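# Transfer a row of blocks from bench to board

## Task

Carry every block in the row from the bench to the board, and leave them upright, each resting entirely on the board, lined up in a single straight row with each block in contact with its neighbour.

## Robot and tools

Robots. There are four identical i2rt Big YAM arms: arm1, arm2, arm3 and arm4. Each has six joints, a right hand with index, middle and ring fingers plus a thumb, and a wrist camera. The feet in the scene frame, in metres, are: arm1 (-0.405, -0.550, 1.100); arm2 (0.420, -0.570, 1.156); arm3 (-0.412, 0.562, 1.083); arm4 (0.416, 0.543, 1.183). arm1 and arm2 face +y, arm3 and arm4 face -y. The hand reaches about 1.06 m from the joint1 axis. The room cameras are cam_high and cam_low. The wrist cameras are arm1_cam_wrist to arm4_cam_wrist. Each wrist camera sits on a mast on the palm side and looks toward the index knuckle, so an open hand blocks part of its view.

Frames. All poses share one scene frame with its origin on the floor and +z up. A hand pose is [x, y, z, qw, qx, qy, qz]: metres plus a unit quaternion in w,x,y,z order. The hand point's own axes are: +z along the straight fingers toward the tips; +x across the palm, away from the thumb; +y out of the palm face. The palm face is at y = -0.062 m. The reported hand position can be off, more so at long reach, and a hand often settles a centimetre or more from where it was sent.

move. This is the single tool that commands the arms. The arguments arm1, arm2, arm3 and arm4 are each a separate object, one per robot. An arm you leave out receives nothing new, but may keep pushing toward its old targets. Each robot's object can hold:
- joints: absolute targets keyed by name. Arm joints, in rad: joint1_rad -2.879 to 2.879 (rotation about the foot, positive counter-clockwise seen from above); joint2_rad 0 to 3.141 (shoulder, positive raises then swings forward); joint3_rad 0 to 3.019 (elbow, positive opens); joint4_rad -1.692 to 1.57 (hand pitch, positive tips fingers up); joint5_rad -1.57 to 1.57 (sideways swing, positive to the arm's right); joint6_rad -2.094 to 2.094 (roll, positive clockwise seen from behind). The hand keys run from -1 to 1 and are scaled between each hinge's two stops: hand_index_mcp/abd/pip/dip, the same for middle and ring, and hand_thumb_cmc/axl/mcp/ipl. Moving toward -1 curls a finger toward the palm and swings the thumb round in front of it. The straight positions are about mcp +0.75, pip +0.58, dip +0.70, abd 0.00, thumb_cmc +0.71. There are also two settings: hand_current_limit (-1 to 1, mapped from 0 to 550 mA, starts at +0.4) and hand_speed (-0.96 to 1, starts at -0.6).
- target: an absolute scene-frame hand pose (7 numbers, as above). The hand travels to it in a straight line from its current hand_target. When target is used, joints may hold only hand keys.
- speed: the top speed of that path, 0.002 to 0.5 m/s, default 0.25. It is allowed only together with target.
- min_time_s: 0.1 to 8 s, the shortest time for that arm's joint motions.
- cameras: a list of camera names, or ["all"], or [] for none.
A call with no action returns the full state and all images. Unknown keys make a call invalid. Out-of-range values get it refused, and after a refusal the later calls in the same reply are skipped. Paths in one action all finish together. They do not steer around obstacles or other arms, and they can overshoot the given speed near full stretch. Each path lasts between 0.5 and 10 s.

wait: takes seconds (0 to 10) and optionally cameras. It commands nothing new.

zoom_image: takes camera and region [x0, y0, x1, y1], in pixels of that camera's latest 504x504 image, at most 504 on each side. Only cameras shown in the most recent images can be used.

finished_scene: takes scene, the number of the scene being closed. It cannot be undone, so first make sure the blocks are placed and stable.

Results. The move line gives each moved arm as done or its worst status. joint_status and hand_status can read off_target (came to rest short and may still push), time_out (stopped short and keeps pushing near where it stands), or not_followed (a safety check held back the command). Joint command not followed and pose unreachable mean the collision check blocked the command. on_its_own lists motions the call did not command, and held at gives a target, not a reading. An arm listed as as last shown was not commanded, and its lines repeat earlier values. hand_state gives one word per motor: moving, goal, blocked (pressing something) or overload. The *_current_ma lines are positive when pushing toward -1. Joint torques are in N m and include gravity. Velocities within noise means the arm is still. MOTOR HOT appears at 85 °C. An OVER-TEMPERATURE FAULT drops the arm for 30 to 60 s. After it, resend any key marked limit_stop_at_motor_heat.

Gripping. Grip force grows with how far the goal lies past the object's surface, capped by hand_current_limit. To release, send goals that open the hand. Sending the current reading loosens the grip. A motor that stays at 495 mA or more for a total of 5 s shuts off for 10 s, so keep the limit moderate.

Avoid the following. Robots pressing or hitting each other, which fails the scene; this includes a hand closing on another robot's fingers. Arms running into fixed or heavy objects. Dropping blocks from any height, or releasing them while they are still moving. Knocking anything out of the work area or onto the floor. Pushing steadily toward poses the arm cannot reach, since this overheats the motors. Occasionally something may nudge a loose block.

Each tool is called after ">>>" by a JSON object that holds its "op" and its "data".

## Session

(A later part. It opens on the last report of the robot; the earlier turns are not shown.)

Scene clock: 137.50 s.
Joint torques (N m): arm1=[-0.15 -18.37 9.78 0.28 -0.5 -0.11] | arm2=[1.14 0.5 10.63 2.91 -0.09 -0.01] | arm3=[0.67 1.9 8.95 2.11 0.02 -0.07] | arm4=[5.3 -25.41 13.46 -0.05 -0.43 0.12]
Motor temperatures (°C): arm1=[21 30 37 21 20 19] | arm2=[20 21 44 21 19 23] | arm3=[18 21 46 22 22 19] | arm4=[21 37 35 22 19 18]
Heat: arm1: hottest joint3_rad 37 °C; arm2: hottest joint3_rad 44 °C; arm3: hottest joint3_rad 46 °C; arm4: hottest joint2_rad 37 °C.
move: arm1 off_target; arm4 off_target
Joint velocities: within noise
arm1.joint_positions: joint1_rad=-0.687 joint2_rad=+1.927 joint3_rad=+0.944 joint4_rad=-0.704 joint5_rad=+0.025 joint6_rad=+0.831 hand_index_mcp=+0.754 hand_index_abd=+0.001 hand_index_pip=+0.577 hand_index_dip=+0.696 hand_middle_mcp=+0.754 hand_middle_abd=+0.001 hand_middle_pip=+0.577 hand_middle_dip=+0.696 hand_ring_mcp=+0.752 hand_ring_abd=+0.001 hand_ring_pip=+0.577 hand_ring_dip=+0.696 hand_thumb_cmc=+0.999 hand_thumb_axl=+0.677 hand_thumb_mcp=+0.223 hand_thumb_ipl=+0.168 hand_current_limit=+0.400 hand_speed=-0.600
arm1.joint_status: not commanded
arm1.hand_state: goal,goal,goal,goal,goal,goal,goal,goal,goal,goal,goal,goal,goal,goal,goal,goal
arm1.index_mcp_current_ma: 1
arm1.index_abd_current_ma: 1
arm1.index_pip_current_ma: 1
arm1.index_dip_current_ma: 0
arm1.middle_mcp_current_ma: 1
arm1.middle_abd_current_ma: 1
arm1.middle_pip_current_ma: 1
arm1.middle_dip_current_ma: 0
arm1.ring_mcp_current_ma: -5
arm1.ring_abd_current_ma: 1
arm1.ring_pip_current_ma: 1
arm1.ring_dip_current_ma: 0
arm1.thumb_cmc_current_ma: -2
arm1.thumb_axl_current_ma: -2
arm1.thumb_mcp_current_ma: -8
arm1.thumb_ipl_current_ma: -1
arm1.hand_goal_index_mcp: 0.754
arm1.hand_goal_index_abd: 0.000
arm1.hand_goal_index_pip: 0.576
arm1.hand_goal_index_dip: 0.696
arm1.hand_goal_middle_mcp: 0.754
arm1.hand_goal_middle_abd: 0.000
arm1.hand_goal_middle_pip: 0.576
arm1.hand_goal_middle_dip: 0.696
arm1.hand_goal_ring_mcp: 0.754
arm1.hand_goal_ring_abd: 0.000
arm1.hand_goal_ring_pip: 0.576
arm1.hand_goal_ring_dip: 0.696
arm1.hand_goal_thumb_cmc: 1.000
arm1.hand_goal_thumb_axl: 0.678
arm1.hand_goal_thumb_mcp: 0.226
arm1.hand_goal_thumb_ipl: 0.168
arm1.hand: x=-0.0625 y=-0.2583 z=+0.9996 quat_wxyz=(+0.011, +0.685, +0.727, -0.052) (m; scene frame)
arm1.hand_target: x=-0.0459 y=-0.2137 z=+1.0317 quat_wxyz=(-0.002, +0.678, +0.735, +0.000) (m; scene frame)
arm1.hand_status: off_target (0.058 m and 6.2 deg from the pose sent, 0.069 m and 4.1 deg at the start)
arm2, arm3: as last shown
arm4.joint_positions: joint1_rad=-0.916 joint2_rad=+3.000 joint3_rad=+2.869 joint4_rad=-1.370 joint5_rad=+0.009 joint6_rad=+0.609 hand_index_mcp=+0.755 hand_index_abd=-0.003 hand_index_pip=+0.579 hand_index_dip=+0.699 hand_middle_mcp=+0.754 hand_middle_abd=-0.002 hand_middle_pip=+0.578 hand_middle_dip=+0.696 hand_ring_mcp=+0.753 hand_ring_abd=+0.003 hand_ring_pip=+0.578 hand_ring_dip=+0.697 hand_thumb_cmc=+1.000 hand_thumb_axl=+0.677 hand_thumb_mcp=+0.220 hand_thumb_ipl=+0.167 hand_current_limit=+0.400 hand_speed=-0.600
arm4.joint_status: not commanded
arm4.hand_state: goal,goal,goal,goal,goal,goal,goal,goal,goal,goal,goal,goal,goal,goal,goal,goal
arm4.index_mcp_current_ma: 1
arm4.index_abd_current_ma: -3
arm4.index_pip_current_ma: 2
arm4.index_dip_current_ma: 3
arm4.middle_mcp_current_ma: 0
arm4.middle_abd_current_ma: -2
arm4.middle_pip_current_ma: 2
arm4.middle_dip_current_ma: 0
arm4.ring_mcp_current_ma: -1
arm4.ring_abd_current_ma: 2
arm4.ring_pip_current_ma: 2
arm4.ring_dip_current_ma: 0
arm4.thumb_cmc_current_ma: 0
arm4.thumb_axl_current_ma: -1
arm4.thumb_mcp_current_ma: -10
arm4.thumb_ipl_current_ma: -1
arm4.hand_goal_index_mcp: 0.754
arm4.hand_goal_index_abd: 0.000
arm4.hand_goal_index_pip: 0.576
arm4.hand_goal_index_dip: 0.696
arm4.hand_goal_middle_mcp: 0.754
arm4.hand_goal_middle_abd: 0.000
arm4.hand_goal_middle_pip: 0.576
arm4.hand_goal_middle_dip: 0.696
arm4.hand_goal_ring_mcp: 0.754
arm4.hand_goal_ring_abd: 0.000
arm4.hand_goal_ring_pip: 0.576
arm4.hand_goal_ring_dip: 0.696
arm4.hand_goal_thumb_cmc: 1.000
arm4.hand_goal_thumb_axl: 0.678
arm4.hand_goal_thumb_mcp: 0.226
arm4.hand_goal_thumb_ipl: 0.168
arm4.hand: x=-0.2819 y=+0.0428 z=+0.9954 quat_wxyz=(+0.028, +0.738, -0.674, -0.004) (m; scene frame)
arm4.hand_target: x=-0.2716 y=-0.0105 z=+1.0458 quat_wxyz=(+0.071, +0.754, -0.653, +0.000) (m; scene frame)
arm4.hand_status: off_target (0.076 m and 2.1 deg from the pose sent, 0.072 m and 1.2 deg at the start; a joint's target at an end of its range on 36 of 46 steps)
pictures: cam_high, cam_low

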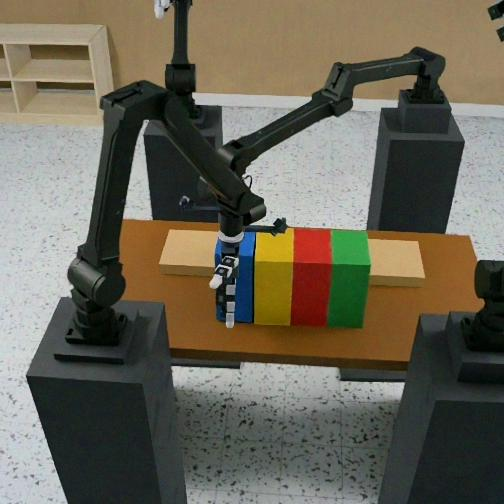

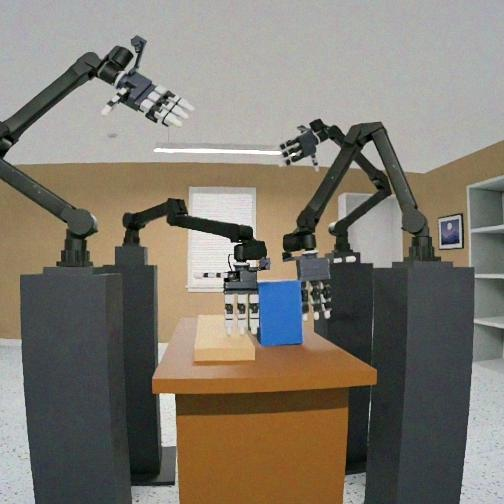

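>>> {"op": "move", "data": {"arm1": {"target":[-0.0500,-0.222,0.975,-0.001,0.678,0.735,0.000],"speed":0.06}, "arm4": {"target":[-0.2760,0.000,0.990,0.035,0.749,-0.662,0.003],"speed":0.06}}}

>>> {"op": "move", "data": {"arm1": {"target":[-0.0480,-0.310,0.975,-0.001,0.678,0.735,0.000],"speed":0.08}, "arm4": {"target":[-0.2780,0.110,1.000,0.035,0.749,-0.662,0.003],"speed":0.1}, "cameras": ["cam_high","cam_low"]}}

>>> {"op": "zoom_image", "data": {"camera": "cam_high", "region": [180, 190, 340, 350]}}

Scene clock: 148.77 s.
Joint torques (N m): arm1=[-0.32 -11.58 7.01 2.89 -0.66 -0.16] | arm2=[1.14 0.5 10.65 2.91 -0.1 -0.01] | arm3=[0.85 1.79 8.88 2.04 0.02 -0.07] | arm4=[5.07 -21.13 13.55 1.61 -0.55 0.04]
Motor temperatures (°C): arm1=[21 31 37 21 20 19] | arm2=[20 21 44 21 19 23] | arm3=[18 21 46 22 22 19] | arm4=[21 38 36 22 19 18]
Heat: arm1: hottest joint3_rad 37 °C; arm2: hottest joint3_rad 44 °C; arm3: hottest joint3_rad 46 °C; arm4: hottest joint2_rad 38 °C.
move: arm1 off_target; arm4 off_target
Joint velocities: within noise
arm1.joint_positions: joint1_rad=-0.689 joint2_rad=+1.961 joint3_rad=+0.935 joint4_rad=-0.613 joint5_rad=+0.030 joint6_rad=+0.831 hand_index_mcp=+0.754 hand_index_abd=+0.001 hand_index_pip=+0.577 hand_index_dip=+0.696 hand_middle_mcp=+0.754 hand_middle_abd=+0.001 hand_middle_pip=+0.577 hand_middle_dip=+0.696 hand_ring_mcp=+0.757 hand_ring_abd=+0.001 hand_ring_pip=+0.577 hand_ring_dip=+0.696 hand_thumb_cmc=+0.999 hand_thumb_axl=+0.677 hand_thumb_mcp=+0.223 hand_thumb_ipl=+0.168 hand_current_limit=+0.400 hand_speed=-0.600
arm1.joint_status: not commanded
arm1.hand_state: goal,goal,goal,goal,goal,goal,goal,goal,goal,goal,goal,goal,goal,goal,goal,goal
arm1.index_mcp_current_ma: 0
arm1.index_abd_current_ma: 1
arm1.index_pip_current_ma: 1
arm1.index_dip_current_ma: 0
arm1.middle_mcp_current_ma: 0
arm1.middle_abd_current_ma: 1
arm1.middle_pip_current_ma: 1
arm1.middle_dip_current_ma: 0
arm1.ring_mcp_current_ma: 8
arm1.ring_abd_current_ma: 1
arm1.ring_pip_current_ma: 1
arm1.ring_dip_current_ma: 0
arm1.thumb_cmc_current_ma: -2
arm1.thumb_axl_current_ma: -2
arm1.thumb_mcp_current_ma: -8
arm1.thumb_ipl_current_ma: -1
arm1.hand_goal_index_mcp: 0.754
arm1.hand_goal_index_abd: 0.000
arm1.hand_goal_index_pip: 0.576
arm1.hand_goal_index_dip: 0.696
arm1.hand_goal_middle_mcp: 0.754
arm1.hand_goal_middle_abd: 0.000
arm1.hand_goal_middle_pip: 0.576
arm1.hand_goal_middle_dip: 0.696
arm1.hand_goal_ring_mcp: 0.754
arm1.hand_goal_ring_abd: 0.000
arm1.hand_goal_ring_pip: 0.576
arm1.hand_goal_ring_dip: 0.696
arm1.hand_goal_thumb_cmc: 1.000
arm1.hand_goal_thumb_axl: 0.678
arm1.hand_goal_thumb_mcp: 0.226
arm1.hand_goal_thumb_ipl: 0.168
arm1.hand: x=-0.0550 y=-0.2522 z=+0.9856 quat_wxyz=(+0.012, +0.687, +0.726, -0.027) (m; scene frame)
arm1.hand_target: x=-0.0513 y=-0.2230 z=+0.9768 quat_wxyz=(-0.001, +0.678, +0.735, -0.001) (m; scene frame)
arm1.hand_status: off_target (0.032 m and 3.7 deg from the pose sent, 0.046 m and 6.2 deg at the start)
arm2, arm3: as last shown
arm4.joint_positions: joint1_rad=-0.922 joint2_rad=+2.999 joint3_rad=+2.867 joint4_rad=-1.372 joint5_rad=+0.013 joint6_rad=+0.609 hand_index_mcp=+0.755 hand_index_abd=-0.003 hand_index_pip=+0.578 hand_index_dip=+0.699 hand_middle_mcp=+0.754 hand_middle_abd=-0.002 hand_middle_pip=+0.578 hand_middle_dip=+0.696 hand_ring_mcp=+0.753 hand_ring_abd=+0.003 hand_ring_pip=+0.578 hand_ring_dip=+0.697 hand_thumb_cmc=+1.000 hand_thumb_axl=+0.677 hand_thumb_mcp=+0.220 hand_thumb_ipl=+0.167 hand_current_limit=+0.400 hand_speed=-0.600
arm4.joint_status: not commanded
arm4.hand_state: goal,goal,goal,goal,goal,goal,goal,goal,goal,goal,goal,goal,goal,goal,goal,goal
arm4.index_mcp_current_ma: 1
arm4.index_abd_current_ma: -2
arm4.index_pip_current_ma: 2
arm4.index_dip_current_ma: 3
arm4.middle_mcp_current_ma: 0
arm4.middle_abd_current_ma: -2
arm4.middle_pip_current_ma: 2
arm4.middle_dip_current_ma: 0
arm4.ring_mcp_current_ma: -1
arm4.ring_abd_current_ma: 2
arm4.ring_pip_current_ma: 2
arm4.ring_dip_current_ma: 0
arm4.thumb_cmc_current_ma: 0
arm4.thumb_axl_current_ma: -1
arm4.thumb_mcp_current_ma: -10
arm4.thumb_ipl_current_ma: -1
arm4.hand_goal_index_mcp: 0.754
arm4.hand_goal_index_abd: 0.000
arm4.hand_goal_index_pip: 0.576
arm4.hand_goal_index_dip: 0.696
arm4.hand_goal_middle_mcp: 0.754
arm4.hand_goal_middle_abd: 0.000
arm4.hand_goal_middle_pip: 0.576
arm4.hand_goal_middle_dip: 0.696
arm4.hand_goal_ring_mcp: 0.754
arm4.hand_goal_ring_abd: 0.000
arm4.hand_goal_ring_pip: 0.576
arm4.hand_goal_ring_dip: 0.696
arm4.hand_goal_thumb_cmc: 1.000
arm4.hand_goal_thumb_axl: 0.678
arm4.hand_goal_thumb_mcp: 0.226
arm4.hand_goal_thumb_ipl: 0.168
arm4.hand: x=-0.2845 y=+0.0475 z=+0.9954 quat_wxyz=(+0.027, +0.736, -0.676, -0.005) (m; scene frame)
arm4.hand_target: x=-0.2708 y=+0.0037 z=+0.9926 quat_wxyz=(+0.058, +0.753, -0.656, +0.001) (m; scene frame)
arm4.hand_status: off_target (0.049 m and 2.5 deg from the pose sent, 0.044 m and 2.1 deg at the start; a joint's target at an end of its range on 34 of 44 steps)
pictures: none

Scene clock: 150.60 s.
Joint torques (N m): arm1=[-2.55 -15.33 3.49 0.69 0.08 -0.24] | arm2=[1.2 0.5 10.65 2.91 -0.1 -0.01] | arm3=[0.85 2.02 8.88 2.09 0.02 -0.08] | arm4=[1.32 -24 6.94 0.72 0.04 -0.02]
Motor temperatures (°C): arm1=[21 31 37 21 20 19] | arm2=[20 21 44 21 19 23] | arm3=[18 21 46 22 22 19] | arm4=[21 38 36 22 19 18]
Heat: arm1: hottest joint3_rad 37 °C; arm2: hottest joint3_rad 44 °C; arm3: hottest joint3_rad 46 °C; arm4: hottest joint2_rad 38 °C.
move: arm1 done; arm4 off_target
Joint velocities: within noise
arm1.joint_positions: joint1_rad=-0.810 joint2_rad=+1.931 joint3_rad=+0.778 joint4_rad=-0.455 joint5_rad=+0.012 joint6_rad=+0.691 hand_index_mcp=+0.754 hand_index_abd=+0.001 hand_index_pip=+0.577 hand_index_dip=+0.696 hand_middle_mcp=+0.754 hand_middle_abd=+0.001 hand_middle_pip=+0.577 hand_middle_dip=+0.696 hand_ring_mcp=+0.755 hand_ring_abd=+0.001 hand_ring_pip=+0.577 hand_ring_dip=+0.696 hand_thumb_cmc=+0.999 hand_thumb_axl=+0.677 hand_thumb_mcp=+0.223 hand_thumb_ipl=+0.168 hand_current_limit=+0.400 hand_speed=-0.600
arm1.joint_status: not commanded
arm1.hand_state: goal,goal,goal,goal,goal,goal,goal,goal,goal,goal,goal,goal,goal,goal,goal,goal
arm1.index_mcp_current_ma: 0
arm1.index_abd_current_ma: 1
arm1.index_pip_current_ma: 1
arm1.index_dip_current_ma: 0
arm1.middle_mcp_current_ma: 0
arm1.middle_abd_current_ma: 1
arm1.middle_pip_current_ma: 1
arm1.middle_dip_current_ma: 0
arm1.ring_mcp_current_ma: 2
arm1.ring_abd_current_ma: 1
arm1.ring_pip_current_ma: 1
arm1.ring_dip_current_ma: 0
arm1.thumb_cmc_current_ma: -2
arm1.thumb_axl_current_ma: -2
arm1.thumb_mcp_current_ma: -8
arm1.thumb_ipl_current_ma: -1
arm1.hand_goal_index_mcp: 0.754
arm1.hand_goal_index_abd: 0.000
arm1.hand_goal_index_pip: 0.576
arm1.hand_goal_index_dip: 0.696
arm1.hand_goal_middle_mcp: 0.754
arm1.hand_goal_middle_abd: 0.000
arm1.hand_goal_middle_pip: 0.576
arm1.hand_goal_middle_dip: 0.696
arm1.hand_goal_ring_mcp: 0.754
arm1.hand_goal_ring_abd: 0.000
arm1.hand_goal_ring_pip: 0.576
arm1.hand_goal_ring_dip: 0.696
arm1.hand_goal_thumb_cmc: 1.000
arm1.hand_goal_thumb_axl: 0.678
arm1.hand_goal_thumb_mcp: 0.226
arm1.hand_goal_thumb_ipl: 0.168
arm1.hand: x=-0.0537 y=-0.3134 z=+0.9669 quat_wxyz=(-0.001, +0.680, +0.733, -0.014) (m; scene frame)
arm1.hand_target: x=-0.0480 y=-0.3101 z=+0.9750 quat_wxyz=(-0.001, +0.678, +0.735, +0.000) (m; scene frame)
arm1.hand_status: done (0.010 m and 1.6 deg from the pose sent, 0.059 m and 3.7 deg at the start)
arm2, arm3: as last shown
arm4.joint_positions: joint1_rad=-0.981 joint2_rad=+2.702 joint3_rad=+2.248 joint4_rad=-1.055 joint5_rad=-0.013 joint6_rad=+0.516 hand_index_mcp=+0.753 hand_index_abd=-0.013 hand_index_pip=+0.575 hand_index_dip=+0.694 hand_middle_mcp=+0.751 hand_middle_abd=+0.003 hand_middle_pip=+0.574 hand_middle_dip=+0.696 hand_ring_mcp=+0.751 hand_ring_abd=+0.003 hand_ring_pip=+0.577 hand_ring_dip=+0.697 hand_thumb_cmc=+1.000 hand_thumb_axl=+0.677 hand_thumb_mcp=+0.220 hand_thumb_ipl=+0.167 hand_current_limit=+0.400 hand_speed=-0.600
arm4.joint_status: not commanded
arm4.hand_state: goal,goal,goal,goal,goal,goal,goal,goal,goal,goal,goal,goal,goal,goal,goal,goal
arm4.index_mcp_current_ma: -1
arm4.index_abd_current_ma: -18
arm4.index_pip_current_ma: -1
arm4.index_dip_current_ma: -1
arm4.middle_mcp_current_ma: -4
arm4.middle_abd_current_ma: 2
arm4.middle_pip_current_ma: -1
arm4.middle_dip_current_ma: 0
arm4.ring_mcp_current_ma: -4
arm4.ring_abd_current_ma: 2
arm4.ring_pip_current_ma: 0
arm4.ring_dip_current_ma: 0
arm4.thumb_cmc_current_ma: 0
arm4.thumb_axl_current_ma: -1
arm4.thumb_mcp_current_ma: -10
arm4.thumb_ipl_current_ma: -1
arm4.hand_goal_index_mcp: 0.754
arm4.hand_goal_index_abd: 0.000
arm4.hand_goal_index_pip: 0.576
arm4.hand_goal_index_dip: 0.696
arm4.hand_goal_middle_mcp: 0.754
arm4.hand_goal_middle_abd: 0.000
arm4.hand_goal_middle_pip: 0.576
arm4.hand_goal_middle_dip: 0.696
arm4.hand_goal_ring_mcp: 0.754
arm4.hand_goal_ring_abd: 0.000
arm4.hand_goal_ring_pip: 0.576
arm4.hand_goal_ring_dip: 0.696
arm4.hand_goal_thumb_cmc: 1.000
arm4.hand_goal_thumb_axl: 0.678
arm4.hand_goal_thumb_mcp: 0.226
arm4.hand_goal_thumb_ipl: 0.168
arm4.hand: x=-0.2718 y=+0.1079 z=+0.9899 quat_wxyz=(+0.026, +0.748, -0.663, +0.006) (m; scene frame)
arm4.hand_target: x=-0.2779 y=+0.1101 z=+0.9999 quat_wxyz=(+0.035, +0.749, -0.662, +0.003) (m; scene frame)
arm4.hand_status: off_target (0.012 m and 1.1 deg from the pose sent, 0.063 m and 2.5 deg at the start)
pictures: cam_high, cam_low

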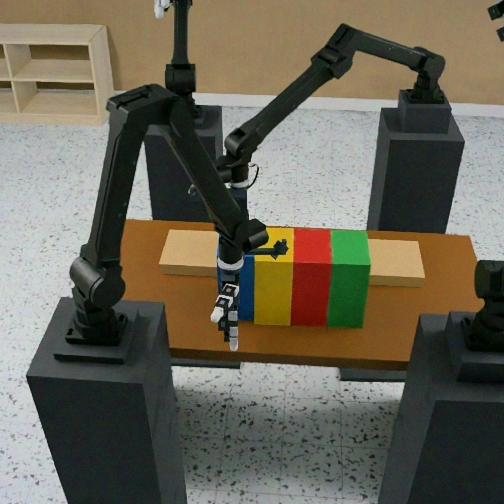

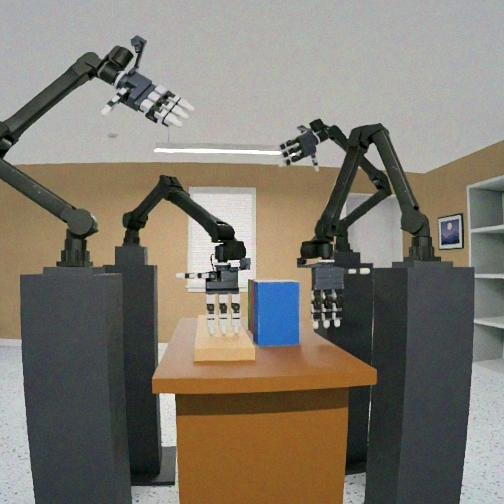

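Scaled by 3.150 from the camera's 504x504 image, which has a finer 720x720 frame.

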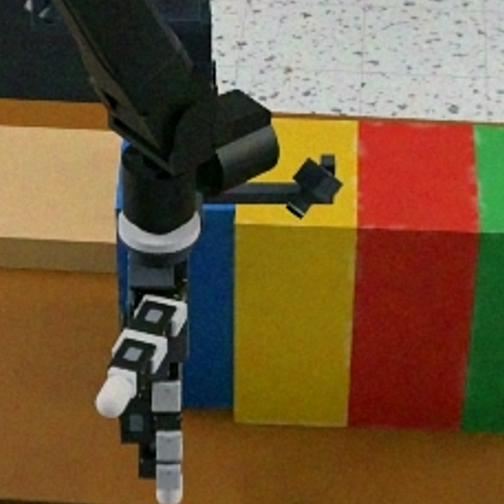

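>>> {"op": "move", "data": {"arm4": {"target":[-0.1500,0.200,1.200,0.035,0.749,-0.662,0.003],"speed":0.3}}}

>>> {"op": "move", "data": {"arm4": {"target":[0.1500,0.280,1.350,0.035,0.749,-0.662,0.003],"speed":0.4}, "arm3": {"target":[-0.2800,0.220,1.400,0.035,0.749,-0.662,0.003],"speed":0.25,"joints":{"hand_thumb_cmc":1.0}}, "cameras": ["cam_high","cam_low"]}}

Scene clock: 175.43 s.
Joint torques (N m): arm1=[-2.55 -15.27 3.49 0.65 0.08 -0.25] | arm2=[1.14 0.44 10.65 2.91 -0.1 -0.01] | arm3=[0.5 2.2 8.88 2.14 0.04 -0.08] | arm4=[2.2 -16.38 7.6 -0.18 0.07 0.05]
Motor temperatures (°C): arm1=[21 30 34 21 20 19] | arm2=[20 21 44 21 19 23] | arm3=[18 21 46 22 22 19] | arm4=[21 37 33 22 19 18]
Heat: arm1: hottest joint3_rad 34 °C; arm2: hottest joint3_rad 44 °C; arm3: hottest joint3_rad 46 °C; arm4: hottest joint2_rad 37 °C.
move: arm4 done
Joint velocities: within noise
arm1: as last shown
arm2.joint_positions: joint1_rad=+0.023 joint2_rad=+0.633 joint3_rad=+1.412 joint4_rad=-1.240 joint5_rad=-0.029 joint6_rad=+1.095 hand_index_mcp=+0.754 hand_index_abd=+0.001 hand_index_pip=+0.577 hand_index_dip=+0.696 hand_middle_mcp=+0.755 hand_middle_abd=+0.000 hand_middle_pip=+0.577 hand_middle_dip=+0.696 hand_ring_mcp=+0.755 hand_ring_abd=+0.001 hand_ring_pip=+0.577 hand_ring_dip=+0.696 hand_thumb_cmc=+0.714 hand_thumb_axl=+0.677 hand_thumb_mcp=+0.226 hand_thumb_ipl=+0.168 hand_current_limit=+0.400 hand_speed=-0.600
arm2.joint_status: not commanded
arm2.hand_state: goal,goal,goal,goal,goal,goal,goal,overload,goal,goal,goal,goal,goal,goal,goal,goal
arm2.index_mcp_current_ma: 0
arm2.index_abd_current_ma: 0
arm2.index_pip_current_ma: 1
arm2.index_dip_current_ma: 0
arm2.middle_mcp_current_ma: 0
arm2.middle_abd_current_ma: 0
arm2.middle_pip_current_ma: 1
arm2.middle_dip_current_ma: 0
arm2.ring_mcp_current_ma: 0
arm2.ring_abd_current_ma: 0
arm2.ring_pip_current_ma: 1
arm2.ring_dip_current_ma: 0
arm2.thumb_cmc_current_ma: 0
arm2.thumb_axl_current_ma: -1
arm2.thumb_mcp_current_ma: 0
arm2.thumb_ipl_current_ma: 0
arm2.hand_goal_index_mcp: 0.754
arm2.hand_goal_index_abd: 0.000
arm2.hand_goal_index_pip: 0.576
arm2.hand_goal_index_dip: 0.696
arm2.hand_goal_middle_mcp: 0.754
arm2.hand_goal_middle_abd: 0.000
arm2.hand_goal_middle_pip: 0.576
arm2.hand_goal_middle_dip: 0.696
arm2.hand_goal_ring_mcp: 0.754
arm2.hand_goal_ring_abd: 0.000
arm2.hand_goal_ring_pip: 0.576
arm2.hand_goal_ring_dip: 0.696
arm2.hand_goal_thumb_cmc: 0.714
arm2.hand_goal_thumb_axl: 0.678
arm2.hand_goal_thumb_mcp: 0.226
arm2.hand_goal_thumb_ipl: 0.168
arm2.hand: x=+0.4982 y=-0.2990 z=+1.7344 quat_wxyz=(-0.293, +0.427, +0.739, +0.431) (m; scene frame)
arm2.hand_target: x=+0.4985 y=-0.3023 z=+1.7450 quat_wxyz=(-0.299, +0.424, +0.733, +0.439) (m; scene frame)
arm2.hand_status: not commanded
arm3.joint_positions: joint1_rad=+0.089 joint2_rad=+0.572 joint3_rad=+1.340 joint4_rad=-1.265 joint5_rad=-0.013 joint6_rad=+1.116 hand_index_mcp=+0.755 hand_index_abd=+0.000 hand_index_pip=+0.577 hand_index_dip=+0.696 hand_middle_mcp=+0.755 hand_middle_abd=+0.000 hand_middle_pip=+0.577 hand_middle_dip=+0.696 hand_ring_mcp=+0.755 hand_ring_abd=+0.000 hand_ring_pip=+0.577 hand_ring_dip=+0.696 hand_thumb_cmc=+0.715 hand_thumb_axl=+0.677 hand_thumb_mcp=+0.226 hand_thumb_ipl=+0.168 hand_current_limit=+0.400 hand_speed=-0.600
arm3.joint_status: not commanded
arm3.hand_state: goal,goal,goal,goal,goal,goal,goal,goal,goal,goal,goal,goal,goal,goal,goal,goal
arm3.index_mcp_current_ma: 1
arm3.index_abd_current_ma: 1
arm3.index_pip_current_ma: 1
arm3.index_dip_current_ma: 0
arm3.middle_mcp_current_ma: 1
arm3.middle_abd_current_ma: 1
arm3.middle_pip_current_ma: 1
arm3.middle_dip_current_ma: 0
arm3.ring_mcp_current_ma: 1
arm3.ring_abd_current_ma: 0
arm3.ring_pip_current_ma: 1
arm3.ring_dip_current_ma: 0
arm3.thumb_cmc_current_ma: 1
arm3.thumb_axl_current_ma: -1
arm3.thumb_mcp_current_ma: 0
arm3.thumb_ipl_current_ma: -1
arm3.hand_goal_index_mcp: 0.754
arm3.hand_goal_index_abd: 0.000
arm3.hand_goal_index_pip: 0.576
arm3.hand_goal_index_dip: 0.696
arm3.hand_goal_middle_mcp: 0.754
arm3.hand_goal_middle_abd: 0.000
arm3.hand_goal_middle_pip: 0.576
arm3.hand_goal_middle_dip: 0.696
arm3.hand_goal_ring_mcp: 0.754
arm3.hand_goal_ring_abd: 0.000
arm3.hand_goal_ring_pip: 0.576
arm3.hand_goal_ring_dip: 0.696
arm3.hand_goal_thumb_cmc: 0.714
arm3.hand_goal_thumb_axl: 0.678
arm3.hand_goal_thumb_mcp: 0.226
arm3.hand_goal_thumb_ipl: 0.168
arm3.hand: x=-0.4710 y=+0.3137 z=+1.6381 quat_wxyz=(+0.415, +0.754, -0.410, +0.302) (m; scene frame)
arm3.hand_target: x=-0.4714 y=+0.3167 z=+1.6473 quat_wxyz=(+0.422, +0.749, -0.408, +0.307) (m; scene frame)
arm3.hand_status: not commanded
arm4.joint_positions: joint1_rad=-0.981 joint2_rad=+1.989 joint3_rad=+1.508 joint4_rad=-0.994 joint5_rad=-0.013 joint6_rad=+0.516 hand_index_mcp=+0.752 hand_index_abd=-0.003 hand_index_pip=+0.574 hand_index_dip=+0.694 hand_middle_mcp=+0.752 hand_middle_abd=+0.003 hand_middle_pip=+0.574 hand_middle_dip=+0.696 hand_ring_mcp=+0.752 hand_ring_abd=+0.002 hand_ring_pip=+0.577 hand_ring_dip=+0.697 hand_thumb_cmc=+1.000 hand_thumb_axl=+0.677 hand_thumb_mcp=+0.220 hand_thumb_ipl=+0.167 hand_current_limit=+0.400 hand_speed=-0.600
arm4.joint_status: not commanded
arm4.hand_state: goal,goal,goal,goal,goal,goal,goal,goal,goal,goal,goal,goal,goal,goal,goal,goal
arm4.index_mcp_current_ma: -2
arm4.index_abd_current_ma: -2
arm4.index_pip_current_ma: -1
arm4.index_dip_current_ma: -1
arm4.middle_mcp_current_ma: -2
arm4.middle_abd_current_ma: 2
arm4.middle_pip_current_ma: -1
arm4.middle_dip_current_ma: 0
arm4.ring_mcp_current_ma: -2
arm4.ring_abd_current_ma: 2
arm4.ring_pip_current_ma: 0
arm4.ring_dip_current_ma: 0
arm4.thumb_cmc_current_ma: 0
arm4.thumb_axl_current_ma: -1
arm4.thumb_mcp_current_ma: -10
arm4.thumb_ipl_current_ma: -1
arm4.hand_goal_index_mcp: 0.754
arm4.hand_goal_index_abd: 0.000
arm4.hand_goal_index_pip: 0.576
arm4.hand_goal_index_dip: 0.696
arm4.hand_goal_middle_mcp: 0.754
arm4.hand_goal_middle_abd: 0.000
arm4.hand_goal_middle_pip: 0.576
arm4.hand_goal_middle_dip: 0.696
arm4.hand_goal_ring_mcp: 0.754
arm4.hand_goal_ring_abd: 0.000
arm4.hand_goal_ring_pip: 0.576
arm4.hand_goal_ring_dip: 0.696
arm4.hand_goal_thumb_cmc: 1.000
arm4.hand_goal_thumb_axl: 0.678
arm4.hand_goal_thumb_mcp: 0.226
arm4.hand_goal_thumb_ipl: 0.168
arm4.hand: x=-0.1528 y=+0.1979 z=+1.2041 quat_wxyz=(+0.043, +0.748, -0.663, +0.002) (m; scene frame)
arm4.hand_target: x=-0.1500 y=+0.2000 z=+1.2001 quat_wxyz=(+0.035, +0.749, -0.662, +0.003) (m; scene frame)
arm4.hand_status: done (0.005 m and 0.9 deg from the pose sent, 0.260 m and 1.1 deg at the start)
pictures: none

Scene clock: 178.47 s.
Joint torques (N m): arm1=[-2.55 -15.27 3.48 0.68 0.08 -0.25] | arm2=[1.14 0.44 10.66 2.92 -0.1 -0.02] | arm3=[0.5 -8.7 11.64 -0.29 0.01 0.08] | arm4=[2.2 -6.42 8.21 -0.35 0.13 0.21]
Motor temperatures (°C): arm1=[21 30 34 21 20 19] | arm2=[20 21 44 21 19 23] | arm3=[18 21 46 22 22 19] | arm4=[21 37 33 22 19 18]
Heat: arm1: hottest joint3_rad 34 °C; arm2: hottest joint3_rad 44 °C; arm3: hottest joint3_rad 46 °C; arm4: hottest joint2_rad 37 °C.
move: arm3 off_target; arm4 done
Joint velocities: within noise
arm1, arm2: as last shown
arm3.joint_positions: joint1_rad=+0.563 joint2_rad=+1.416 joint3_rad=+1.490 joint4_rad=-1.657 joint5_rad=+0.070 joint6_rad=+2.022 hand_index_mcp=+0.755 hand_index_abd=+0.001 hand_index_pip=+0.577 hand_index_dip=+0.696 hand_middle_mcp=+0.755 hand_middle_abd=+0.001 hand_middle_pip=+0.577 hand_middle_dip=+0.696 hand_ring_mcp=+0.755 hand_ring_abd=+0.001 hand_ring_pip=+0.577 hand_ring_dip=+0.696 hand_thumb_cmc=+1.000 hand_thumb_axl=+0.677 hand_thumb_mcp=+0.223 hand_thumb_ipl=+0.168 hand_current_limit=+0.400 hand_speed=-0.600
arm3.joint_status: all done
arm3.hand_state: goal,goal,goal,goal,goal,goal,goal,goal,goal,goal,goal,goal,goal,goal,goal,goal
arm3.index_mcp_current_ma: 2
arm3.index_abd_current_ma: 1
arm3.index_pip_current_ma: 1
arm3.index_dip_current_ma: 0
arm3.middle_mcp_current_ma: 2
arm3.middle_abd_current_ma: 1
arm3.middle_pip_current_ma: 1
arm3.middle_dip_current_ma: 0
arm3.ring_mcp_current_ma: 2
arm3.ring_abd_current_ma: 1
arm3.ring_pip_current_ma: 1
arm3.ring_dip_current_ma: 0
arm3.thumb_cmc_current_ma: 0
arm3.thumb_axl_current_ma: -1
arm3.thumb_mcp_current_ma: -7
arm3.thumb_ipl_current_ma: -1
arm3.hand_goal_index_mcp: 0.754
arm3.hand_goal_index_abd: 0.000
arm3.hand_goal_index_pip: 0.576
arm3.hand_goal_index_dip: 0.696
arm3.hand_goal_middle_mcp: 0.754
arm3.hand_goal_middle_abd: 0.000
arm3.hand_goal_middle_pip: 0.576
arm3.hand_goal_middle_dip: 0.696
arm3.hand_goal_ring_mcp: 0.754
arm3.hand_goal_ring_abd: 0.000
arm3.hand_goal_ring_pip: 0.576
arm3.hand_goal_ring_dip: 0.696
arm3.hand_goal_thumb_cmc: 1.000
arm3.hand_goal_thumb_axl: 0.678
arm3.hand_goal_thumb_mcp: 0.226
arm3.hand_goal_thumb_ipl: 0.168
arm3.hand: x=-0.2843 y=+0.2270 z=+1.3869 quat_wxyz=(+0.032, +0.754, -0.656, -0.012) (m; scene frame)
arm3.hand_target: x=-0.2803 y=+0.2205 z=+1.3997 quat_wxyz=(+0.035, +0.749, -0.662, +0.003) (m; scene frame)
arm3.hand_status: off_target (0.015 m and 2.0 deg from the pose sent, 0.319 m and 63.2 deg at the start)
arm4.joint_positions: joint1_rad=-0.612 joint2_rad=+1.177 joint3_rad=+0.933 joint4_rad=-1.238 joint5_rad=+0.016 joint6_rad=+0.877 hand_index_mcp=+0.752 hand_index_abd=-0.003 hand_index_pip=+0.574 hand_index_dip=+0.694 hand_middle_mcp=+0.752 hand_middle_abd=+0.003 hand_middle_pip=+0.574 hand_middle_dip=+0.696 hand_ring_mcp=+0.752 hand_ring_abd=+0.002 hand_ring_pip=+0.577 hand_ring_dip=+0.697 hand_thumb_cmc=+1.000 hand_thumb_axl=+0.677 hand_thumb_mcp=+0.220 hand_thumb_ipl=+0.167 hand_current_limit=+0.400 hand_speed=-0.600
arm4.joint_status: not commanded
arm4.hand_state: goal,goal,goal,goal,goal,goal,goal,goal,goal,goal,goal,goal,goal,goal,goal,goal
arm4.index_mcp_current_ma: -2
arm4.index_abd_current_ma: -2
arm4.index_pip_current_ma: -1
arm4.index_dip_current_ma: -1
arm4.middle_mcp_current_ma: -2
arm4.middle_abd_current_ma: 2
arm4.middle_pip_current_ma: -1
arm4.middle_dip_current_ma: 0
arm4.ring_mcp_current_ma: -2
arm4.ring_abd_current_ma: 2
arm4.ring_pip_current_ma: 0
arm4.ring_dip_current_ma: 0
arm4.thumb_cmc_current_ma: 0
arm4.thumb_axl_current_ma: -1
arm4.thumb_mcp_current_ma: -10
arm4.thumb_ipl_current_ma: -1
arm4.hand_goal_index_mcp: 0.754
arm4.hand_goal_index_abd: 0.000
arm4.hand_goal_index_pip: 0.576
arm4.hand_goal_index_dip: 0.696
arm4.hand_goal_middle_mcp: 0.754
arm4.hand_goal_middle_abd: 0.000
arm4.hand_goal_middle_pip: 0.576
arm4.hand_goal_middle_dip: 0.696
arm4.hand_goal_ring_mcp: 0.754
arm4.hand_goal_ring_abd: 0.000
arm4.hand_goal_ring_pip: 0.576
arm4.hand_goal_ring_dip: 0.696
arm4.hand_goal_thumb_cmc: 1.000
arm4.hand_goal_thumb_axl: 0.678
arm4.hand_goal_thumb_mcp: 0.226
arm4.hand_goal_thumb_ipl: 0.168
arm4.hand: x=+0.1460 y=+0.2767 z=+1.3501 quat_wxyz=(+0.040, +0.750, -0.660, +0.004) (m; scene frame)
arm4.hand_target: x=+0.1499 y=+0.2800 z=+1.3501 quat_wxyz=(+0.035, +0.749, -0.662, +0.003) (m; scene frame)
arm4.hand_status: done (0.005 m and 0.6 deg from the pose sent, 0.346 m and 0.9 deg at the start)
pictures: cam_high, cam_low

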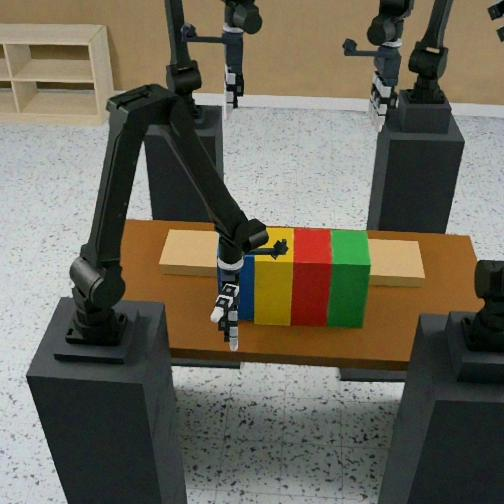

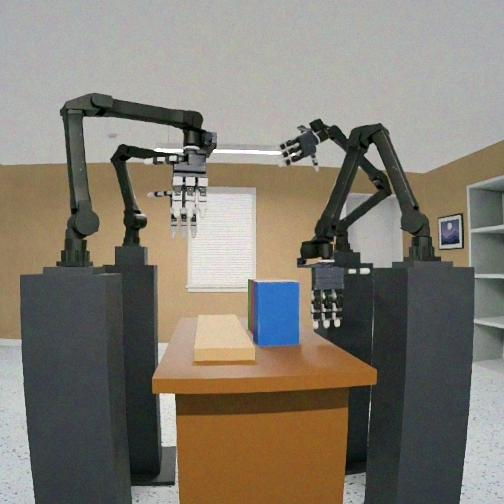

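>>> {"op": "move", "data": {"arm3": {"target":[-0.2300,0.160,1.050,0.035,0.749,-0.662,0.003],"speed":0.25}, "cameras": ["cam_high","cam_low"]}}

>>> {"op": "zoom_image", "data": {"camera": "cam_low", "region": [180, 220, 360, 400]}}

>>> {"op": "zoom_image", "data": {"camera": "cam_high", "region": [180, 190, 340, 350]}}

Scene clock: 213.17 s.
Joint torques (N m): arm1=[-2.61 -15.44 3.49 0.66 0.07 -0.24] | arm2=[1.2 0.44 10.65 2.91 -0.1 -0.01] | arm3=[1.44 -12.4 5.91 0.36 0.04 0.08] | arm4=[1.55 -6.3 8.32 -0.36 0.1 0.22]
Motor temperatures (°C): arm1=[21 30 32 21 19 19] | arm2=[20 21 44 21 19 22] | arm3=[18 22 46 22 22 19] | arm4=[21 33 33 22 19 18]
Heat: arm1: hottest joint3_rad 32 °C; arm2: hottest joint3_rad 44 °C; arm3: hottest joint3_rad 46 °C; arm4: hottest joint2_rad 33 °C.
move: arm3 done
Joint velocities: within noise
arm1, arm2, arm4: as last shown
arm3.joint_positions: joint1_rad=+0.567 joint2_rad=+1.888 joint3_rad=+1.155 joint4_rad=-0.816 joint5_rad=+0.070 joint6_rad=+2.038 hand_index_mcp=+0.755 hand_index_abd=+0.001 hand_index_pip=+0.577 hand_index_dip=+0.696 hand_middle_mcp=+0.755 hand_middle_abd=+0.001 hand_middle_pip=+0.577 hand_middle_dip=+0.696 hand_ring_mcp=+0.755 hand_ring_abd=+0.001 hand_ring_pip=+0.577 hand_ring_dip=+0.696 hand_thumb_cmc=+1.000 hand_thumb_axl=+0.677 hand_thumb_mcp=+0.223 hand_thumb_ipl=+0.168 hand_current_limit=+0.400 hand_speed=-0.600
arm3.joint_status: not commanded
arm3.hand_state: goal,goal,goal,goal,goal,goal,goal,goal,goal,goal,goal,goal,goal,goal,goal,goal
arm3.index_mcp_current_ma: 1
arm3.index_abd_current_ma: 1
arm3.index_pip_current_ma: 1
arm3.index_dip_current_ma: 0
arm3.middle_mcp_current_ma: 2
arm3.middle_abd_current_ma: 1
arm3.middle_pip_current_ma: 1
arm3.middle_dip_current_ma: 0
arm3.ring_mcp_current_ma: 2
arm3.ring_abd_current_ma: 1
arm3.ring_pip_current_ma: 1
arm3.ring_dip_current_ma: 0
arm3.thumb_cmc_current_ma: 0
arm3.thumb_axl_current_ma: -1
arm3.thumb_mcp_current_ma: -7
arm3.thumb_ipl_current_ma: -1
arm3.hand_goal_index_mcp: 0.754
arm3.hand_goal_index_abd: 0.000
arm3.hand_goal_index_pip: 0.576
arm3.hand_goal_index_dip: 0.696
arm3.hand_goal_middle_mcp: 0.754
arm3.hand_goal_middle_abd: 0.000
arm3.hand_goal_middle_pip: 0.576
arm3.hand_goal_middle_dip: 0.696
arm3.hand_goal_ring_mcp: 0.754
arm3.hand_goal_ring_abd: 0.000
arm3.hand_goal_ring_pip: 0.576
arm3.hand_goal_ring_dip: 0.696
arm3.hand_goal_thumb_cmc: 1.000
arm3.hand_goal_thumb_axl: 0.678
arm3.hand_goal_thumb_mcp: 0.226
arm3.hand_goal_thumb_ipl: 0.168
arm3.hand: x=-0.2337 y=+0.1568 z=+1.0556 quat_wxyz=(+0.036, +0.749, -0.662, +0.005) (m; scene frame)
arm3.hand_target: x=-0.2301 y=+0.1601 z=+1.0500 quat_wxyz=(+0.035, +0.749, -0.662, +0.003) (m; scene frame)
arm3.hand_status: done (0.007 m and 0.2 deg from the pose sent, 0.348 m and 1.9 deg at the start)
pictures: cam_high, cam_low

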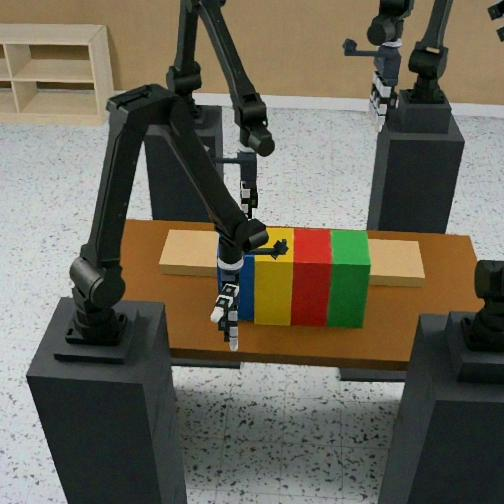

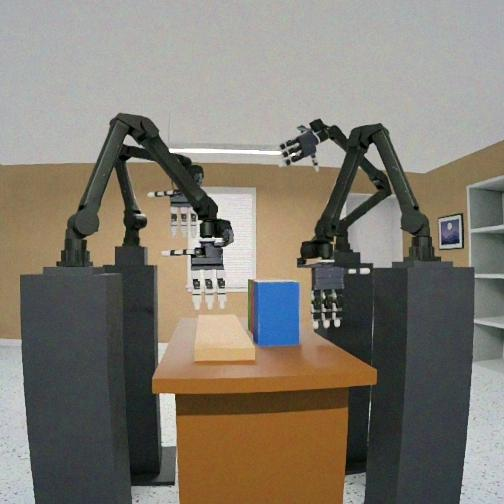

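Scaled by 2.800 from the camera's 504x504 image, which has a finer 720x720 frame.

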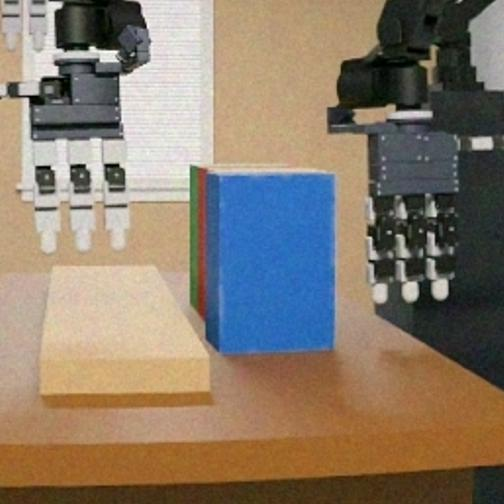

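Scaled by 3.150 from the camera's 504x504 image, which has a finer 720x720 frame.

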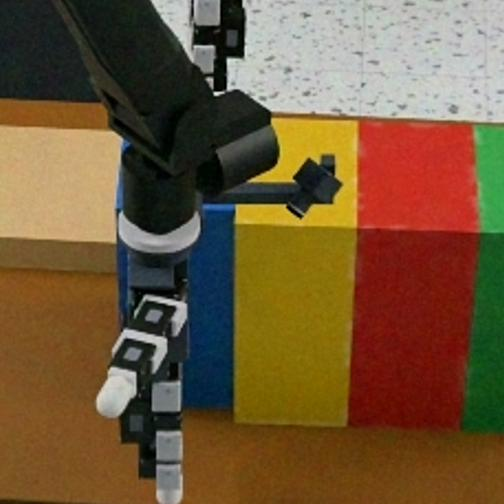

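>>> {"op": "zoom_image", "data": {"camera": "cam_low", "region": [190, 270, 310, 390]}}

>>> {"op": "zoom_image", "data": {"camera": "cam_high", "region": [210, 210, 400, 340]}}

Scaled by 4.200 from the camera's 504x504 image, which has a finer 720x720 frame.

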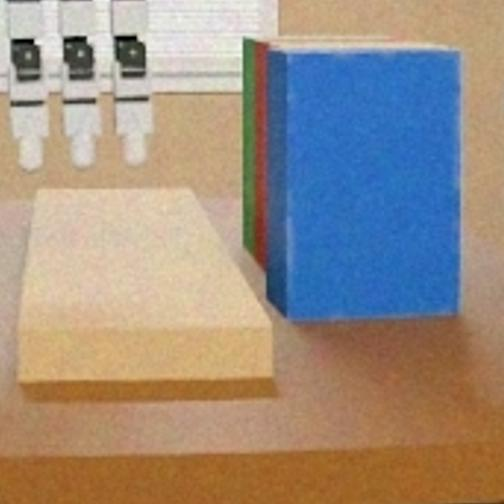

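Scaled by 2.653 from the camera's 504x504 image, which has a finer 720x720 frame.

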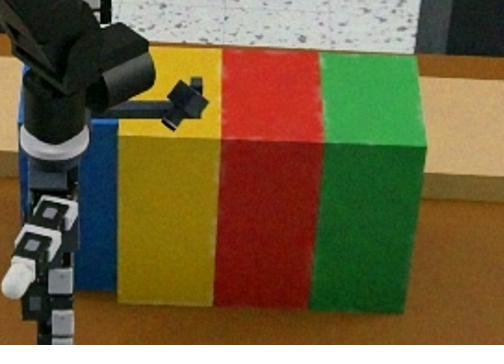

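>>> {"op": "move", "data": {"arm3": {"target":[-0.2300,0.105,0.995,0.035,0.749,-0.662,0.003],"speed":0.15}, "cameras": ["cam_high","cam_low"]}}

>>> {"op": "zoom_image", "data": {"camera": "cam_low", "region": [180, 220, 360, 400]}}

>>> {"op": "zoom_image", "data": {"camera": "cam_high", "region": [180, 130, 360, 310]}}

Scene clock: 264.60 s.
Joint torques (N m): arm1=[-2.61 -15.33 3.49 0.68 0.08 -0.25] | arm2=[1.14 0.5 10.65 2.91 -0.09 -0.02] | arm3=[0.62 -13.39 8.24 0.23 0.05 -0.1] | arm4=[1.79 -6.71 8.16 -0.21 0.16 0.21]
Motor temperatures (°C): arm1=[21 30 31 21 19 19] | arm2=[20 21 44 21 19 22] | arm3=[18 22 45 22 22 19] | arm4=[21 31 33 22 19 18]
Heat: arm1: hottest joint3_rad 31 °C; arm2: hottest joint3_rad 44 °C; arm3: hottest joint3_rad 45 °C; arm4: hottest joint3_rad 33 °C.
move: arm3 off_target
Joint velocities: within noise
arm1, arm2, arm4: as last shown
arm3.joint_positions: joint1_rad=+0.520 joint2_rad=+2.063 joint3_rad=+1.254 joint4_rad=-0.757 joint5_rad=+0.069 joint6_rad=+2.000 hand_index_mcp=+0.755 hand_index_abd=+0.001 hand_index_pip=+0.577 hand_index_dip=+0.696 hand_middle_mcp=+0.755 hand_middle_abd=+0.001 hand_middle_pip=+0.577 hand_middle_dip=+0.696 hand_ring_mcp=+0.755 hand_ring_abd=+0.001 hand_ring_pip=+0.577 hand_ring_dip=+0.696 hand_thumb_cmc=+1.000 hand_thumb_axl=+0.677 hand_thumb_mcp=+0.223 hand_thumb_ipl=+0.168 hand_current_limit=+0.400 hand_speed=-0.600
arm3.joint_status: not commanded
arm3.hand_state: goal,goal,goal,goal,goal,goal,goal,goal,goal,goal,goal,goal,goal,goal,goal,goal
arm3.index_mcp_current_ma: 1
arm3.index_abd_current_ma: 1
arm3.index_pip_current_ma: 1
arm3.index_dip_current_ma: 0
arm3.middle_mcp_current_ma: 2
arm3.middle_abd_current_ma: 1
arm3.middle_pip_current_ma: 1
arm3.middle_dip_current_ma: 0
arm3.ring_mcp_current_ma: 2
arm3.ring_abd_current_ma: 1
arm3.ring_pip_current_ma: 1
arm3.ring_dip_current_ma: 0
arm3.thumb_cmc_current_ma: 0
arm3.thumb_axl_current_ma: -1
arm3.thumb_mcp_current_ma: -7
arm3.thumb_ipl_current_ma: -1
arm3.hand_goal_index_mcp: 0.754
arm3.hand_goal_index_abd: 0.000
arm3.hand_goal_index_pip: 0.576
arm3.hand_goal_index_dip: 0.696
arm3.hand_goal_middle_mcp: 0.754
arm3.hand_goal_middle_abd: 0.000
arm3.hand_goal_middle_pip: 0.576
arm3.hand_goal_middle_dip: 0.696
arm3.hand_goal_ring_mcp: 0.754
arm3.hand_goal_ring_abd: 0.000
arm3.hand_goal_ring_pip: 0.576
arm3.hand_goal_ring_dip: 0.696
arm3.hand_goal_thumb_cmc: 1.000
arm3.hand_goal_thumb_axl: 0.678
arm3.hand_goal_thumb_mcp: 0.226
arm3.hand_goal_thumb_ipl: 0.168
arm3.hand: x=-0.2365 y=+0.1184 z=+0.9989 quat_wxyz=(+0.033, +0.747, -0.665, -0.005) (m; scene frame)
arm3.hand_target: x=-0.2302 y=+0.1054 z=+0.9953 quat_wxyz=(+0.035, +0.749, -0.662, +0.003) (m; scene frame)
arm3.hand_status: off_target (0.015 m and 1.0 deg from the pose sent, 0.080 m and 0.3 deg at the start)
pictures: cam_high, cam_low

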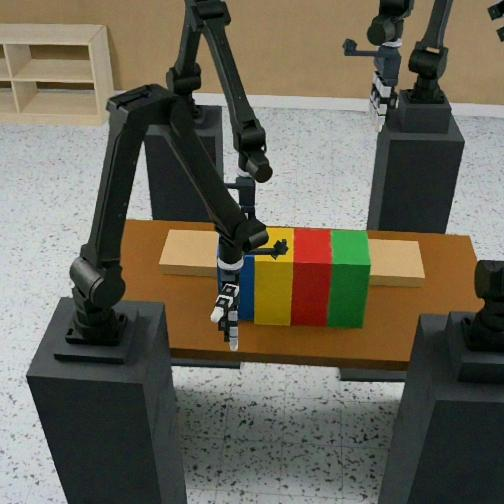

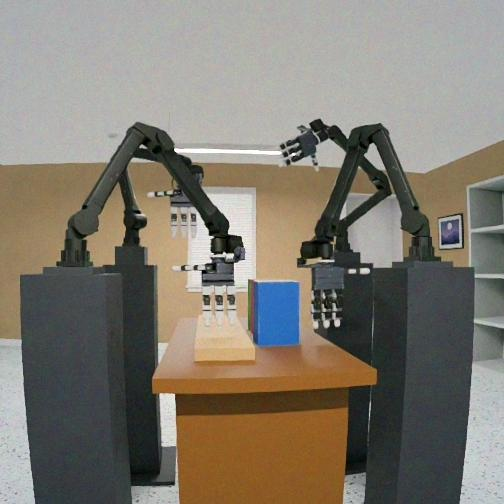

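Scaled by 2.800 from the camera's 504x504 image, which has a finer 720x720 frame.

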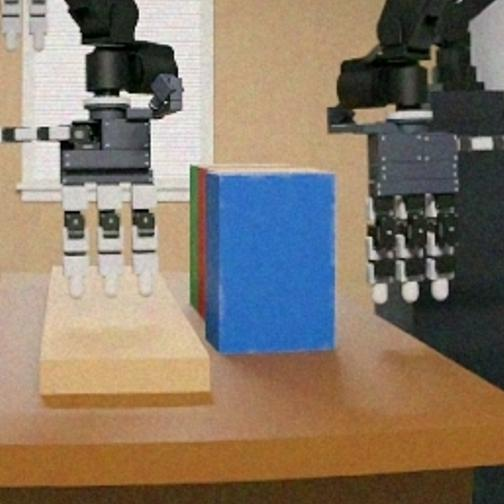

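Scaled by 2.800 from the camera's 504x504 image, which has a finer 720x720 frame.

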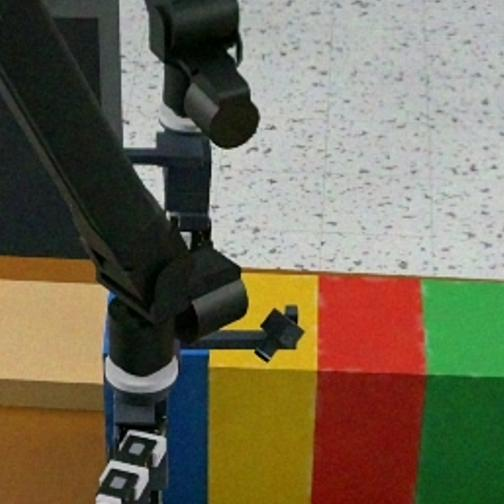

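>>> {"op": "move", "data": {"arm1": {"target":[-0.0440,-0.250,0.985,-0.001,0.678,0.735,0.000],"speed":0.1}, "arm3": {"target":[-0.2420,0.050,0.978,0.035,0.749,-0.662,0.003],"speed":0.12}, "cameras": ["cam_high","cam_low"]}}

>>> {"op": "zoom_image", "data": {"camera": "cam_low", "region": [180, 220, 360, 400]}}

>>> {"op": "zoom_image", "data": {"camera": "cam_high", "region": [180, 190, 340, 350]}}

Scene clock: 288.73 s.
Joint torques (N m): arm1=[-1.79 -13.45 6.58 -0.02 0.08 -0.02] | arm2=[1.2 0.44 10.65 2.92 -0.1 -0.01] | arm3=[0.79 -14.1 8.57 -0.2 0.02 -0.09] | arm4=[1.85 -6.95 8.32 -0.32 0.12 0.19]
Motor temperatures (°C): arm1=[21 30 31 21 19 19] | arm2=[20 21 44 21 19 22] | arm3=[18 24 44 22 22 19] | arm4=[21 31 32 22 19 18]
Heat: arm1: hottest joint3_rad 31 °C; arm2: hottest joint3_rad 44 °C; arm3: hottest joint3_rad 44 °C; arm4: hottest joint3_rad 32 °C.
move: arm1 done; arm3 off_target
Joint velocities: within noise
arm1.joint_positions: joint1_rad=-0.723 joint2_rad=+1.937 joint3_rad=+0.888 joint4_rad=-0.535 joint5_rad=+0.011 joint6_rad=+0.765 hand_index_mcp=+0.754 hand_index_abd=+0.001 hand_index_pip=+0.577 hand_index_dip=+0.696 hand_middle_mcp=+0.754 hand_middle_abd=+0.001 hand_middle_pip=+0.577 hand_middle_dip=+0.696 hand_ring_mcp=+0.755 hand_ring_abd=+0.001 hand_ring_pip=+0.577 hand_ring_dip=+0.696 hand_thumb_cmc=+0.999 hand_thumb_axl=+0.677 hand_thumb_mcp=+0.223 hand_thumb_ipl=+0.168 hand_current_limit=+0.400 hand_speed=-0.600
arm1.joint_status: not commanded
arm1.hand_state: goal,goal,goal,goal,goal,goal,goal,goal,goal,goal,goal,goal,goal,goal,goal,goal
arm1.index_mcp_current_ma: 0
arm1.index_abd_current_ma: 1
arm1.index_pip_current_ma: 1
arm1.index_dip_current_ma: 0
arm1.middle_mcp_current_ma: 0
arm1.middle_abd_current_ma: 1
arm1.middle_pip_current_ma: 1
arm1.middle_dip_current_ma: 0
arm1.ring_mcp_current_ma: 1
arm1.ring_abd_current_ma: 1
arm1.ring_pip_current_ma: 1
arm1.ring_dip_current_ma: 0
arm1.thumb_cmc_current_ma: -2
arm1.thumb_axl_current_ma: -2
arm1.thumb_mcp_current_ma: -8
arm1.thumb_ipl_current_ma: -1
arm1.hand_goal_index_mcp: 0.754
arm1.hand_goal_index_abd: 0.000
arm1.hand_goal_index_pip: 0.576
arm1.hand_goal_index_dip: 0.696
arm1.hand_goal_middle_mcp: 0.754
arm1.hand_goal_middle_abd: 0.000
arm1.hand_goal_middle_pip: 0.576
arm1.hand_goal_middle_dip: 0.696
arm1.hand_goal_ring_mcp: 0.754
arm1.hand_goal_ring_abd: 0.000
arm1.hand_goal_ring_pip: 0.576
arm1.hand_goal_ring_dip: 0.696
arm1.hand_goal_thumb_cmc: 1.000
arm1.hand_goal_thumb_axl: 0.678
arm1.hand_goal_thumb_mcp: 0.226
arm1.hand_goal_thumb_ipl: 0.168
arm1.hand: x=-0.0481 y=-0.2579 z=+0.9856 quat_wxyz=(+0.000, +0.676, +0.737, -0.002) (m; scene frame)
arm1.hand_target: x=-0.0441 y=-0.2502 z=+0.9851 quat_wxyz=(-0.001, +0.678, +0.735, +0.000) (m; scene frame)
arm1.hand_status: done (0.009 m and 0.4 deg from the pose sent, 0.067 m and 1.6 deg at the start)
arm2, arm4: as last shown
arm3.joint_positions: joint1_rad=+0.453 joint2_rad=+2.164 joint3_rad=+1.403 joint4_rad=-0.779 joint5_rad=+0.068 joint6_rad=+1.932 hand_index_mcp=+0.755 hand_index_abd=+0.001 hand_index_pip=+0.577 hand_index_dip=+0.696 hand_middle_mcp=+0.755 hand_middle_abd=+0.001 hand_middle_pip=+0.577 hand_middle_dip=+0.696 hand_ring_mcp=+0.755 hand_ring_abd=+0.001 hand_ring_pip=+0.577 hand_ring_dip=+0.696 hand_thumb_cmc=+1.000 hand_thumb_axl=+0.677 hand_thumb_mcp=+0.223 hand_thumb_ipl=+0.168 hand_current_limit=+0.400 hand_speed=-0.600
arm3.joint_status: not commanded
arm3.hand_state: goal,goal,goal,goal,goal,goal,goal,goal,goal,goal,goal,goal,goal,goal,goal,goal
arm3.index_mcp_current_ma: 1
arm3.index_abd_current_ma: 1
arm3.index_pip_current_ma: 1
arm3.index_dip_current_ma: 0
arm3.middle_mcp_current_ma: 2
arm3.middle_abd_current_ma: 1
arm3.middle_pip_current_ma: 1
arm3.middle_dip_current_ma: 0
arm3.ring_mcp_current_ma: 2
arm3.ring_abd_current_ma: 1
arm3.ring_pip_current_ma: 1
arm3.ring_dip_current_ma: 0
arm3.thumb_cmc_current_ma: 0
arm3.thumb_axl_current_ma: -1
arm3.thumb_mcp_current_ma: -7
arm3.thumb_ipl_current_ma: -1
arm3.hand_goal_index_mcp: 0.754
arm3.hand_goal_index_abd: 0.000
arm3.hand_goal_index_pip: 0.576
arm3.hand_goal_index_dip: 0.696
arm3.hand_goal_middle_mcp: 0.754
arm3.hand_goal_middle_abd: 0.000
arm3.hand_goal_middle_pip: 0.576
arm3.hand_goal_middle_dip: 0.696
arm3.hand_goal_ring_mcp: 0.754
arm3.hand_goal_ring_abd: 0.000
arm3.hand_goal_ring_pip: 0.576
arm3.hand_goal_ring_dip: 0.696
arm3.hand_goal_thumb_cmc: 1.000
arm3.hand_goal_thumb_axl: 0.678
arm3.hand_goal_thumb_mcp: 0.226
arm3.hand_goal_thumb_ipl: 0.168
arm3.hand: x=-0.2453 y=+0.0588 z=+0.9854 quat_wxyz=(+0.037, +0.746, -0.665, +0.005) (m; scene frame)
arm3.hand_target: x=-0.2421 y=+0.0504 z=+0.9780 quat_wxyz=(+0.035, +0.749, -0.662, +0.003) (m; scene frame)
arm3.hand_status: off_target (0.012 m and 0.6 deg from the pose sent, 0.072 m and 1.0 deg at the start)
pictures: cam_high, cam_low

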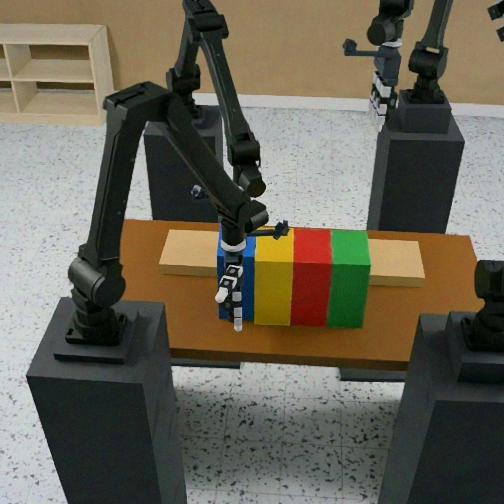

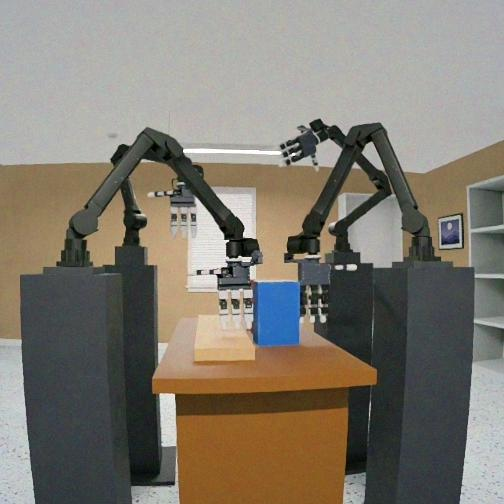

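Scaled by 2.800 from the camera's 504x504 image, which has a finer 720x720 frame.

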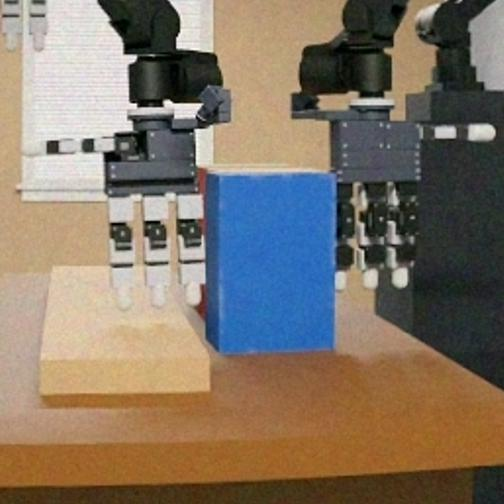

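Scaled by 3.150 from the camera's 504x504 image, which has a finer 720x720 frame.

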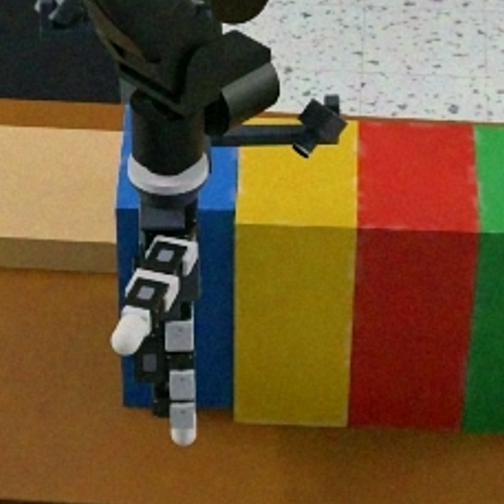

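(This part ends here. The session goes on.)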